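# Rotate the rusty steel cup half a turn on its fixture

## Task

Rotate the rusty steel cup that sits below the dial indicator by 180 degrees on its fixture. The cup must stay turned once the robot lets go, and nothing may fall off the table.

## Robot and tools

Robot: two six-joint arms, left_arm and right_arm, each with a parallel two-finger gripper and a wrist camera (cam_left_wrist, cam_right_wrist, both 504x504). Each base sits on a tilted plate fixed to a shared frame behind the arms. A 'too close' message treats a plate and its half of the frame as part of that arm.

Frames: the scene frame has its origin at table-top height, midway between the nominal bases, with +z up and +x out over the table. left_arm is on the +y side, and these names do not match image sides. Calibrated base poses: left_arm at (-0.044, +0.102, +0.163) m, quat_wxyz (+0.935, -0.328, +0.132, +0.008); right_arm at (+0.028, -0.238, +0.163) m, quat_wxyz (+0.935, +0.325, +0.139, +0.011). Hand poses, hand velocities and wrist-camera poses are reported in that arm's own base frame. Fixed cameras and the table use the scene frame. end_effector_position is the point between the finger pads, about 1 cm short of the tips. The fingers point along the gripper's +z and open along its y. Reported poses can be off by a few centimetres, more at long reach.

Row layout, used by both execute_actions and move: one flat list of 14 numbers covering both arms, each in [-1, 1]. Numbers 1-6 are left_arm joint offsets and number 7 is its opening. Numbers 8-14 are the same for right_arm. Joint order within each arm: shoulder, elbow, waist, wrist pitch, wrist yaw, wrist roll. Joint values are scaled offsets counted from the arm's 'Joint targets' at the start of the action or move, not from the previous row. A value of 1.0 equals 1.32 rad (shoulder), 1.276 (elbow), 1.264 (waist), 1.83 (wrist pitch), 6.358 (wrist yaw) or 7.625 (wrist roll). Sending the same offset twice therefore moves the joint twice. The opening is absolute: +1 fully open, -1 closed. To keep a gripper as it is, resend its current command, because 0 means half-open.

Joint ranges (rad): shoulder 0 to 3.142, elbow 0 to 3.019, waist -2.880 to 2.880, wrist pitch -1.693 to 1.571, wrist yaw -1.571 to 1.571, wrist roll -2.094 to 2.094. The true ends can differ by up to 0.084 rad. An action that asks for more than 0.084 rad beyond a range end is rejected for both arms. Requests past a real end are clipped, and the result then says 'joint sent to its limit'.

execute_actions(actions, cameras): actions is a list of actions. Each action is a table of up to 15 rows, one row per 1/30 s step. A short table repeats its last row until all 15 steps have run. An empty list just returns state and images. cameras picks which images come back: omitted, null or ["all"] gives all of them, [] gives none.

move(target, speed, blend, opening_speed, blocking, cameras): target is one 14-number row, or a list of up to 15 rows. Every row's offsets count from the same starting Joint targets. All joints move together, so the hand follows a curve, and nothing avoids collisions. speed is the top speed in rad/s of the joint with the farthest to go: 0.01 to 2, default 0.5, given once or per target. blend in rad rounds the corners at intermediate targets. opening_speed, 0.2 or more per second on the -1..+1 scale, makes the gripper change gradually. blocking=false returns after about 0.5 s while the move carries on. The result adds a 'move:' line with the outcome (done, off_target, moving, held, fault), plus limits=held and each arm's worst joint error. done does not mean there was no contact.

wait(seconds 0-10) lets the scene run with each arm holding its command. stop brakes a running move. zoom_image(camera, region=[x0,y0,x1,y1] in pixels, at most 504x504) enlarges part of the latest image. read_manual returns licence texts only. finished_scene(scene) ends the current scene for good and takes that scene's number.

Results: Joint positions and Joint velocities are given per arm in the joint order above (rad, rad/s), followed by the finger-pad gap in metres (0.094 when fully open). 'within noise' means the arm is still. Joint targets are the base for your next offsets. grip_measured is the finger opening on the command scale, and grip_effort_nm is the gripper motor's effort, negative when closing. Joint torques are the drive outputs including gravity; torques 2 and 4 wrap at ±28 N m. 'joint command not followed' means the clearance check changed some targets. Step readings appear after execute_actions only.

Motion limits: each joint's target can lead its measured angle by only a fixed amount per step. If a target would move the hand more than 110 mm from where it is, it gets scaled back, so big moves may need several actions. Very small turns may not start at all.

Gripping: hard parts read up to about 3 mm narrower under a full squeeze. The full force of about 50-64 N per pad applies from about 0.05 below the touch reading, or 0.11 for small or round parts. To release, command clearly above grip_measured. Close slowly on anything fragile.

Cautions: avoid fast contact, slams, hard pushes, dropping the cup, releasing it while it is moving, and collisions between the arms. A strong clash between the arms can end the scene. To stop pressing on something, command the targets back past the measured positions. Holding loads or straining heats motors: MOTOR HOT appears at 85 °C, and at 100 °C the arm goes limp for 30-60 s. Brief external tugs may happen. Anything that ends up off the table means failure.

Each tool is called after "Emit:" as name(argument=value, ...), one argument or row to a line, values as JSON.

## Session

Emit:
execute_actions(
  actions=[],
)

Scene clock: 0.00 s.
left_arm: end_effector_position=(+0.1595, +0.1462, +0.1800) grip_measured=+1.000 grip_effort_nm=n/a end_effector_quat_wxyz=(+0.081, +0.428, +0.810, +0.394) | right_arm: end_effector_position=(+0.3143, +0.1917, -0.0730) grip_measured=+1.000 grip_effort_nm=n/a end_effector_quat_wxyz=(+0.462, -0.175, +0.865, -0.088)
Joint names: [shoulder, elbow, waist, wrist pitch, wrist yaw, wrist roll]
Joint positions: left_arm=[0.205 0.399 0.556 -0.965 -0.238 1.629 0.094] | right_arm=[1.955 0.323 0.838 0.852 0.658 0.156 0.094]
Joint velocities: within noise
Joint torques (N m): no reading
Motor temperatures (°C): left_arm=[40 31 29 31 31 28 29] | right_arm=[32 36 35 28 29 27 28]
Heat: left arm: hottest shoulder 40 °C; right arm: hottest elbow 36 °C.
Joint targets: left_arm=[0.206 0.416 0.556 -0.964 -0.238 1.629] | right_arm=[1.958 0.330 0.835 0.854 0.658 0.156]
Tool commands: left_gripper/opening=+1.0 right_gripper/opening=+1.0

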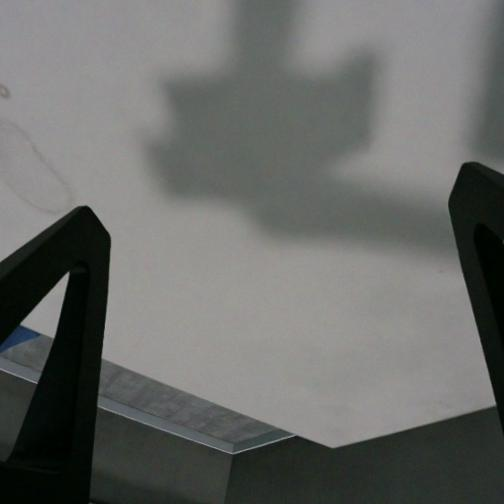

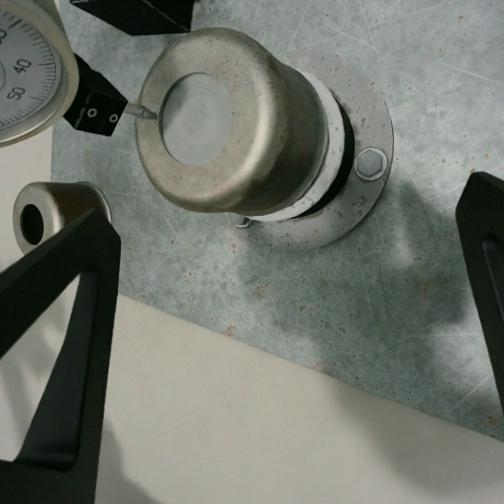

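Emit:
move(
  target=[
    [0,0,0,0,0,0,1, -0.3091,0.0940,-0.2650,-0.3574,-0.0878,-0.0860,1],
    [0,0,0,0,0,0,1, 0,0.3143,-0.5949,-0.6126,-0.2281,-0.2435,1],
  ],
  speed=0.7,
  blend=[0.08,0],
  cameras=["cam_right_wrist"],
)

Scene clock: 51.13 s.
left_arm: end_effector_position=(+0.1595, +0.1462, +0.1800) grip_measured=+1.000 grip_effort_nm=-0.017 end_effector_quat_wxyz=(+0.081, +0.428, +0.810, +0.394) | right_arm: end_effector_position=(+0.3597, +0.1577, -0.0919) grip_measured=+1.000 grip_effort_nm=0.012 end_effector_quat_wxyz=(-0.306, +0.729, -0.564, -0.237)
Joint names: [shoulder, elbow, waist, wrist pitch, wrist yaw, wrist roll]
Joint positions: left_arm=[0.205 0.399 0.556 -0.965 -0.238 1.629 0.094] | right_arm=[1.936 0.722 0.098 -0.258 -0.791 -1.685 0.094]
Joint velocities: within noise
Joint torques (N m): left_arm=[-0.97 9.87 0.91 0.42 0.32 0] | right_arm=[-6.36 1.09 6.83 -0.59 -0.77 0]
Motor temperatures (°C): left_arm=[40 35 29 31 31 28 29] | right_arm=[33 37 35 28 29 27 28]
Heat: left arm: hottest shoulder 40 °C; right arm: hottest elbow 37 °C.
Joint targets: left_arm=[0.206 0.416 0.556 -0.964 -0.238 1.629] | right_arm=[1.958 0.732 0.083 -0.267 -0.793 -1.701]
move: done
Images, in order (width x height): cam_right_wrist 504x504.

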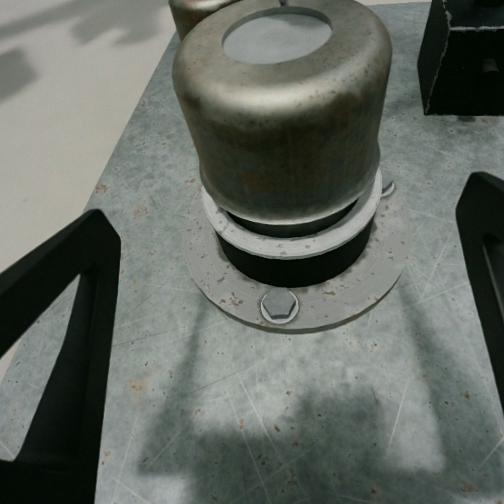

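Emit:
move(
  target=[
    [0,0,0,0,0,0,1, 0.0985,0.0125,0.1084,0.1314,0.0035,0.0241,1],
    [0,0,0,0,0,0,1, 0.1212,0.1230,0.1108,-0.0705,0.0049,-0.0035,1],
    [0,0,0,0,0,0,1, 0.1765,0.2625,0.1242,-0.2699,0.0123,-0.0277,1],
  ],
  speed=[0.25,0.4,0.4],
  blend=[0.01,0.04,0],
  cameras=["cam_right_wrist"],
)

Scene clock: 104.13 s.
left_arm: end_effector_position=(+0.1595, +0.1462, +0.1800) grip_measured=+1.000 grip_effort_nm=-0.017 end_effector_quat_wxyz=(+0.081, +0.428, +0.810, +0.394) | right_arm: end_effector_position=(+0.3646, +0.2012, -0.1309) grip_measured=+1.000 grip_effort_nm=0.002 end_effector_quat_wxyz=(-0.166, +0.785, -0.495, -0.334)
Joint names: [shoulder, elbow, waist, wrist pitch, wrist yaw, wrist roll]
Joint positions: left_arm=[0.205 0.399 0.556 -0.965 -0.238 1.629 0.094] | right_arm=[2.165 1.053 0.23 -0.75 -0.718 -1.896 0.094]
Joint velocities: within noise
Joint torques (N m): left_arm=[-0.91 9.88 0.91 0.42 0.32 0.01] | right_arm=[-7.59 2.66 11.58 -1.07 -0.54 -0.02]
Motor temperatures (°C): left_arm=[39 37 29 31 31 28 29] | right_arm=[34 36 36 28 30 27 28]
Heat: left arm: hottest shoulder 39 °C; right arm: hottest waist 36 °C.
Joint targets: left_arm=[0.206 0.416 0.556 -0.964 -0.238 1.629] | right_arm=[2.191 1.067 0.240 -0.761 -0.715 -1.912]
move: done
Images, in order (width x height): cam_right_wrist 504x504.

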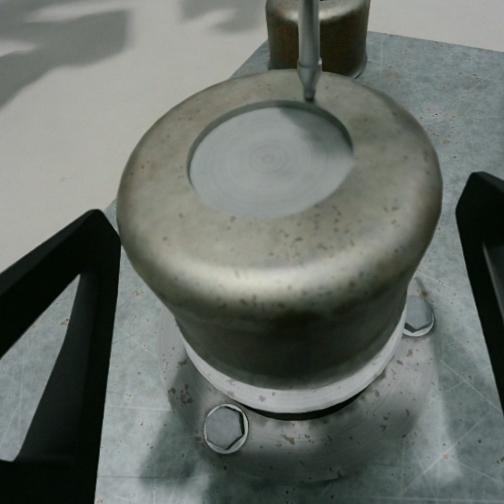

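Emit:
move(
  target=[
    [0,0,0,0,0,0,1, 0,0,0,0,0,0,0.3],
    [0,0,0,0,0,0,1, -0.0583,-0.1458,-0.0316,0.2120,-0.0080,0.0283,0.3],
    [0,0,0,0,0,0,1, -0.0811,-0.2774,-0.0356,0.4432,-0.0091,0.0568,0.3],
    [0,0,0,0,0,0,1, -0.0523,-0.3864,-0.0047,0.7011,-0.0016,0.0867,0.3],
    [0,0,0,0,0,0,1, 0.0386,-0.4585,0.0237,0.9650,0.0153,0.1140,0.3],
  ],
  speed=0.55,
  blend=[0,0.05,0.05,0.05,0],
  opening_speed=0.5,
  cameras=["cam_right_wrist"],
)

Scene clock: 120.97 s.
left_arm: end_effector_position=(+0.1595, +0.1462, +0.1800) grip_measured=+1.000 grip_effort_nm=-0.022 end_effector_quat_wxyz=(+0.081, +0.428, +0.810, +0.394) | right_arm: end_effector_position=(+0.3571, +0.1992, -0.1316) grip_measured=+0.461 grip_effort_nm=-1.013 end_effector_quat_wxyz=(-0.458, +0.631, -0.615, -0.114)
Joint names: [shoulder, elbow, waist, wrist pitch, wrist yaw, wrist roll]
Joint positions: left_arm=[0.205 0.399 0.556 -0.965 -0.238 1.629 0.094] | right_arm=[2.221 0.481 0.261 0.987 -0.625 -1.056 0.069]
Joint velocities: within noise
Joint torques (N m): left_arm=[-0.97 9.88 0.97 0.4 0.32 0] | right_arm=[-5.54 -1.37 8.64 1.68 -0.32 0.32]
Motor temperatures (°C): left_arm=[39 37 29 31 30 28 28] | right_arm=[34 36 36 28 30 27 28]
Heat: left arm: hottest shoulder 39 °C; right arm: hottest waist 36 °C.
Joint targets: left_arm=[0.206 0.416 0.556 -0.964 -0.238 1.629] | right_arm=[2.242 0.481 0.270 1.005 -0.617 -1.043]
move: done
Images, in order (width x height): cam_right_wrist 504x504.

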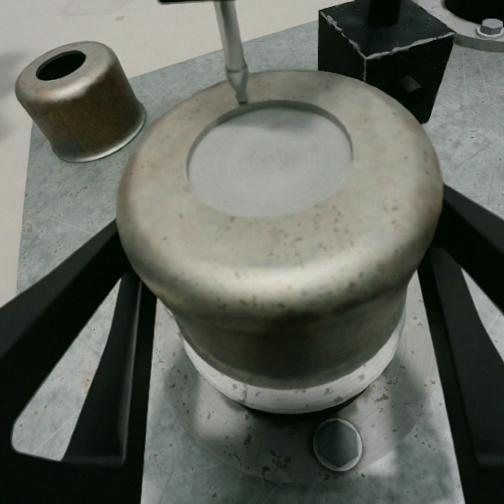

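Emit:
move(
  target=[
    [0,0,0,0,0,0,1, 0.1333,-0.0298,0.0491,0.2404,0.0263,0.0216,0.3],
    [0,0,0,0,0,0,1, 0.1333,-0.0298,0.0491,0.2404,0.0263,0.0216,1],
    [0,0,0,0,0,0,1, 0,0.0024,-0.0229,-0.0137,-0.0006,-0.0042,1],
    [0,0,0,0,0,0,1, -0.0902,0.0776,-0.0514,-0.2770,-0.0173,-0.0315,1],
    [0,0,0,0,0,0,1, -0.1182,0.1881,-0.0625,-0.5344,-0.0241,-0.0614,1],
    [0,0,0,0,0,0,1, -0.0939,0.3197,-0.0372,-0.7656,-0.0228,-0.0898,1],
    [0,0,0,0,0,0,1, -0.0386,0.4592,-0.0237,-0.9650,-0.0154,-0.1140,1],
  ],
  speed=[0.5,0.5,0.65,0.65,0.65,0.65,0.65],
  blend=[0,0,0.05,0.05,0.05,0.05,0],
  opening_speed=0.8,
  cameras=["cam_right_wrist"],
)

Scene clock: 136.80 s.
left_arm: end_effector_position=(+0.1595, +0.1462, +0.1800) grip_measured=+1.000 grip_effort_nm=-0.017 end_effector_quat_wxyz=(+0.081, +0.428, +0.810, +0.394) | right_arm: end_effector_position=(+0.3648, +0.2015, -0.1309) grip_measured=+0.998 grip_effort_nm=0.115 end_effector_quat_wxyz=(-0.166, +0.785, -0.495, -0.334)
Joint names: [shoulder, elbow, waist, wrist pitch, wrist yaw, wrist roll]
Joint positions: left_arm=[0.205 0.399 0.556 -0.965 -0.238 1.629 0.094] | right_arm=[2.165 1.054 0.231 -0.75 -0.718 -1.896 0.094]
Joint velocities: within noise
Joint torques (N m): left_arm=[-0.91 9.88 0.91 0.4 0.32 0.01] | right_arm=[-7.65 2.62 11.34 -1.03 -0.55 -0.03]
Motor temperatures (°C): left_arm=[39 37 29 30 30 28 28] | right_arm=[34 36 36 28 30 27 29]
Heat: left arm: hottest shoulder 39 °C; right arm: hottest waist 36 °C.
Joint targets: left_arm=[0.206 0.416 0.556 -0.964 -0.238 1.629] | right_arm=[2.191 1.067 0.240 -0.761 -0.715 -1.912]
move: done
Images, in order (width x height): cam_right_wrist 504x504.

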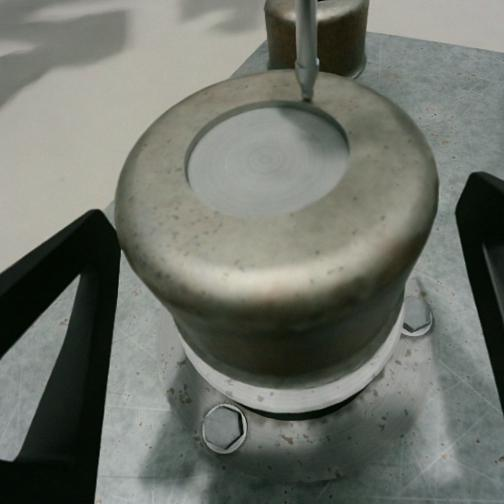

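Emit:
move(
  target=[
    [0,0,0,0,0,0,1, 0,0,0,0,0,0,0.3],
    [0,0,0,0,0,0,1, -0.0583,-0.1458,-0.0316,0.2120,-0.0080,0.0283,0.3],
    [0,0,0,0,0,0,1, -0.0811,-0.2774,-0.0356,0.4432,-0.0091,0.0568,0.3],
    [0,0,0,0,0,0,1, -0.0523,-0.3864,-0.0047,0.7011,-0.0016,0.0867,0.3],
    [0,0,0,0,0,0,1, 0.0386,-0.4585,0.0237,0.9650,0.0153,0.1140,0.3],
  ],
  speed=0.55,
  blend=[0,0.05,0.05,0.05,0],
  opening_speed=0.5,
  cameras=["cam_right_wrist"],
)

Emit:
move(
  target=[0,0,0,0,0,0,1, 0.1333,-0.0298,0.0491,0.2404,0.0263,0.0216,0.3],
  speed=0.5,
  cameras=["cam_right_wrist"],
)

Scene clock: 146.50 s.
left_arm: end_effector_position=(+0.1595, +0.1462, +0.1800) grip_measured=+1.000 grip_effort_nm=-0.017 end_effector_quat_wxyz=(+0.081, +0.428, +0.810, +0.394) | right_arm: end_effector_position=(+0.3571, +0.1991, -0.1315) grip_measured=+0.460 grip_effort_nm=-1.013 end_effector_quat_wxyz=(-0.458, +0.631, -0.615, -0.114)
Joint names: [shoulder, elbow, waist, wrist pitch, wrist yaw, wrist roll]
Joint positions: left_arm=[0.205 0.399 0.556 -0.965 -0.238 1.629 0.094] | right_arm=[2.221 0.481 0.261 0.988 -0.626 -1.056 0.069]
Joint velocities: within noise
Joint torques (N m): left_arm=[-0.97 9.87 0.91 0.42 0.32 0.01] | right_arm=[-5.42 -1.39 8.76 1.72 -0.32 0.29]
Motor temperatures (°C): left_arm=[39 37 29 30 30 28 28] | right_arm=[34 36 36 28 30 27 29]
Heat: left arm: hottest shoulder 39 °C; right arm: hottest waist 36 °C.
Joint targets: left_arm=[0.206 0.416 0.556 -0.964 -0.238 1.629] | right_arm=[2.242 0.483 0.270 1.005 -0.618 -1.043]
move: done
Images, in order (width x height): cam_right_wrist 504x504.

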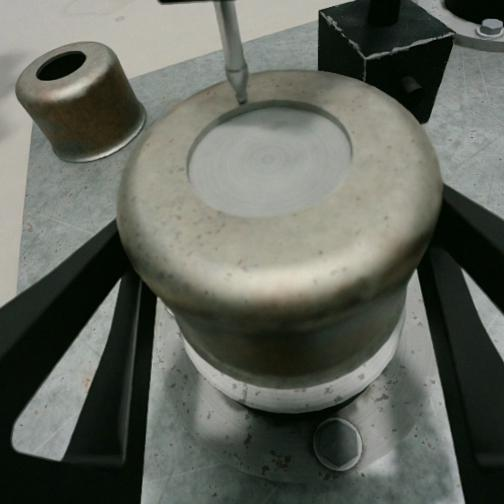

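Scene clock: 148.03 s.
left_arm: end_effector_position=(+0.1595, +0.1462, +0.1800) grip_measured=+1.000 grip_effort_nm=-0.017 end_effector_quat_wxyz=(+0.081, +0.428, +0.810, +0.394) | right_arm: end_effector_position=(+0.3561, +0.1994, -0.1316) grip_measured=+0.460 grip_effort_nm=-1.013 end_effector_quat_wxyz=(+0.522, -0.574, +0.629, +0.054)
Joint names: [shoulder, elbow, waist, wrist pitch, wrist yaw, wrist roll]
Joint positions: left_arm=[0.205 0.399 0.556 -0.965 -0.238 1.629 0.094] | right_arm=[2.397 0.443 0.324 1.429 -0.459 -0.887 0.069]
Joint velocities: within noise
Joint torques (N m): left_arm=[-0.91 9.87 0.91 0.42 0.32 0.01] | right_arm=[-5.42 -2.19 8.53 1.91 -0.23 0.26]
Motor temperatures (°C): left_arm=[39 37 29 30 30 28 28] | right_arm=[34 36 36 28 30 27 29]
Heat: left arm: hottest shoulder 39 °C; right arm: hottest waist 36 °C.
Joint targets: left_arm=[0.206 0.416 0.556 -0.964 -0.238 1.629] | right_arm=[2.418 0.444 0.332 1.445 -0.450 -0.878]
move: done
Images, in order (width x height): cam_right_wrist 504x504.

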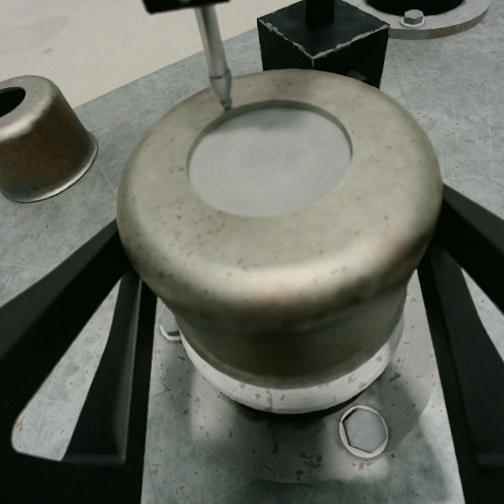

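Emit:
move(
  target=[
    [0,0,0,0,0,0,1, 0,0,0,0,0,0,1],
    [0,0,0,0,0,0,1, -0.1333,0.0313,-0.0720,-0.2541,-0.0269,-0.0258,1],
    [0,0,0,0,0,0,1, -0.2235,0.1066,-0.1005,-0.5175,-0.0436,-0.0531,1],
    [0,0,0,0,0,0,1, -0.2515,0.2171,-0.1115,-0.7749,-0.0503,-0.0830,1],
  ],
  speed=[0.5,0.65,0.65,0.65],
  blend=[0,0.05,0.05,0],
  opening_speed=0.8,
  cameras=["cam_right_wrist"],
)

Emit:
move(
  target=[
    [0,0,0,0,0,0,1, 0.0242,0.1317,0.0253,-0.2311,0.0013,-0.0285,1],
    [0,0,0,0,0,0,1, 0.0795,0.2712,0.0388,-0.4306,0.0087,-0.0526,1],
    [0,0,0,0,0,0,1, 0.0795,0.2712,0.0388,-0.4306,0.0087,-0.0526,0.3],
    [0,0,0,0,0,0,1, 0.0212,0.1254,0.0071,-0.2186,0.0006,-0.0243,0.3],
    [0,0,0,0,0,0,1, -0.0015,-0.0063,0.0032,0.0126,-0.0005,0.0042,0.3],
    [0,0,0,0,0,0,1, 0.0273,-0.1152,0.0340,0.2705,0.0071,0.0341,0.3],
    [0,0,0,0,0,0,1, 0.1182,-0.1873,0.0625,0.5344,0.0239,0.0614,0.3],
    [0,0,0,0,0,0,1, 0.2515,-0.2179,0.1115,0.7749,0.0503,0.0830,0.3],
  ],
  speed=[0.65,0.65,0.5,0.6,0.6,0.6,0.6,0.6],
  blend=[0.05,0,0,0.05,0.05,0.05,0.05,0],
  opening_speed=0.6,
  cameras=["cam_right_wrist"],
)

Scene clock: 166.03 s.
left_arm: end_effector_position=(+0.1595, +0.1462, +0.1800) grip_measured=+1.000 grip_effort_nm=-0.017 end_effector_quat_wxyz=(+0.081, +0.428, +0.810, +0.394) | right_arm: end_effector_position=(+0.3535, +0.1968, -0.1447) grip_measured=+0.998 grip_effort_nm=0.120 end_effector_quat_wxyz=(-0.307, +0.721, -0.575, -0.236)
Joint names: [shoulder, elbow, waist, wrist pitch, wrist yaw, wrist roll]
Joint positions: left_arm=[0.205 0.399 0.556 -0.965 -0.238 1.629 0.094] | right_arm=[2.099 0.716 0.209 0.038 -0.768 -1.494 0.094]
Joint velocities: within noise
Joint torques (N m): left_arm=[-0.97 9.87 0.91 0.42 0.32 0.01] | right_arm=[-9.11 0.44 7.53 -0.36 -0.8 -0.03]
Motor temperatures (°C): left_arm=[39 38 29 30 30 28 28] | right_arm=[34 36 36 28 30 27 29]
Heat: left arm: hottest shoulder 39 °C; right arm: hottest waist 36 °C.
Joint targets: left_arm=[0.206 0.416 0.556 -0.964 -0.238 1.629] | right_arm=[2.086 0.721 0.191 0.027 -0.770 -1.511]
move: done
Images, in order (width x height): cam_right_wrist 504x504.

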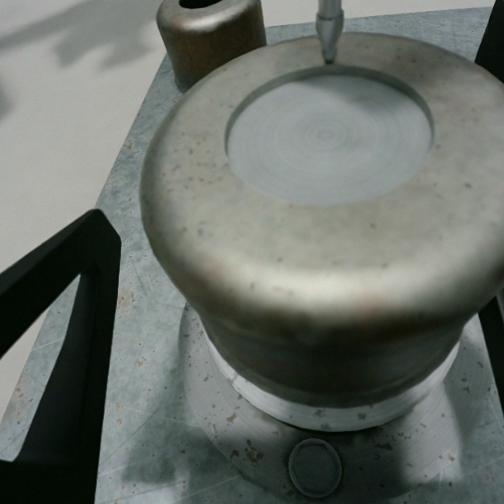

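Scene clock: 173.83 s.
left_arm: end_effector_position=(+0.1595, +0.1462, +0.1800) grip_measured=+1.000 grip_effort_nm=-0.022 end_effector_quat_wxyz=(+0.081, +0.428, +0.810, +0.394) | right_arm: end_effector_position=(+0.3559, +0.1993, -0.1314) grip_measured=+0.460 grip_effort_nm=-1.009 end_effector_quat_wxyz=(+0.522, -0.574, +0.629, +0.054)
Joint names: [shoulder, elbow, waist, wrist pitch, wrist yaw, wrist roll]
Joint positions: left_arm=[0.205 0.399 0.556 -0.965 -0.238 1.629 0.094] | right_arm=[2.396 0.442 0.324 1.429 -0.459 -0.887 0.069]
Joint velocities: within noise
Joint torques (N m): left_arm=[-0.97 9.88 0.85 0.42 0.32 0] | right_arm=[-5.36 -2.25 8.53 1.83 -0.23 0.26]
Motor temperatures (°C): left_arm=[39 38 29 30 30 28 28] | right_arm=[34 36 36 28 30 27 29]
Heat: left arm: hottest shoulder 39 °C; right arm: hottest waist 36 °C.
Joint targets: left_arm=[0.206 0.416 0.556 -0.964 -0.238 1.629] | right_arm=[2.418 0.443 0.332 1.445 -0.451 -0.878]
move: done
Images, in order (width x height): cam_right_wrist 504x504.

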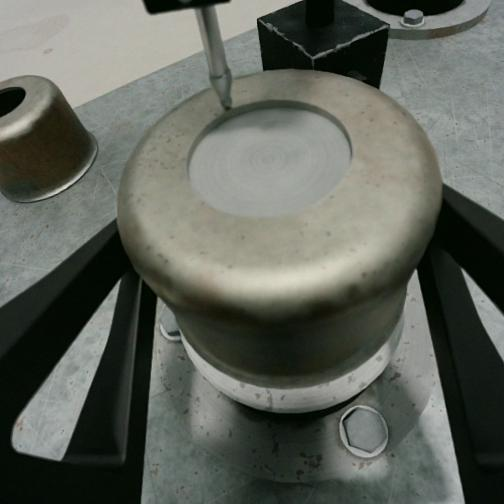

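Emit:
move(
  target=[
    [0,0,0,0,0,0,1, 0,0,0,0,0,0,1],
    [0,0,0,0,0,0,1, -0.1568,0.0321,-0.0720,-0.2541,-0.0267,-0.0258,1],
    [0,0,0,0,0,0,1, -0.2477,0.1074,-0.1005,-0.5175,-0.0434,-0.0531,1],
    [0,0,0,0,0,0,1, -0.2765,0.2179,-0.1115,-0.7749,-0.0502,-0.0830,1],
    [0,0,0,0,0,0,1, -0.3735,0.2249,-0.1978,-0.9361,-0.0538,-0.1079,1],
  ],
  speed=[0.5,0.65,0.65,0.65,0.4],
  blend=[0,0.05,0.05,0.02,0],
  opening_speed=0.8,
  cameras=["cam_right_wrist"],
)

Scene clock: 202.93 s.
left_arm: end_effector_position=(+0.1595, +0.1462, +0.1800) grip_measured=+1.000 grip_effort_nm=-0.017 end_effector_quat_wxyz=(+0.081, +0.428, +0.810, +0.394) | right_arm: end_effector_position=(+0.3591, +0.1576, -0.0922) grip_measured=+0.998 grip_effort_nm=0.120 end_effector_quat_wxyz=(-0.306, +0.729, -0.565, -0.238)
Joint names: [shoulder, elbow, waist, wrist pitch, wrist yaw, wrist roll]
Joint positions: left_arm=[0.205 0.399 0.556 -0.965 -0.238 1.629 0.094] | right_arm=[1.937 0.722 0.098 -0.259 -0.791 -1.685 0.094]
Joint velocities: within noise
Joint torques (N m): left_arm=[-0.97 9.87 0.97 0.42 0.32 0.01] | right_arm=[-8.7 1.06 7 -0.55 -0.76 -0.04]
Motor temperatures (°C): left_arm=[39 38 29 30 30 28 28] | right_arm=[33 36 36 28 30 27 30]
Heat: left arm: hottest shoulder 39 °C; right arm: hottest waist 36 °C.
Joint targets: left_arm=[0.206 0.416 0.556 -0.964 -0.238 1.629] | right_arm=[1.925 0.730 0.082 -0.268 -0.793 -1.701]
move: done
Images, in order (width x height): cam_right_wrist 504x504.

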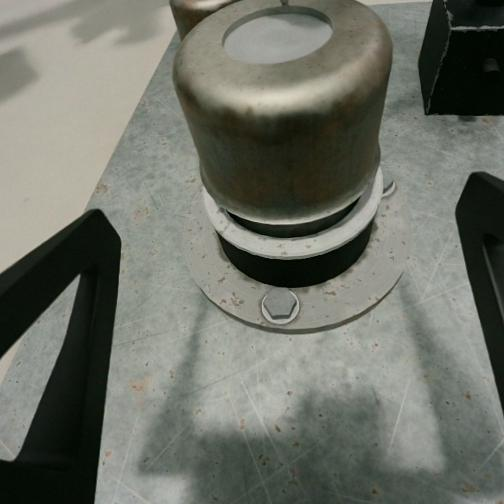

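Emit:
finished_scene(
  scene=2,
)

The scene is finished: the task was done.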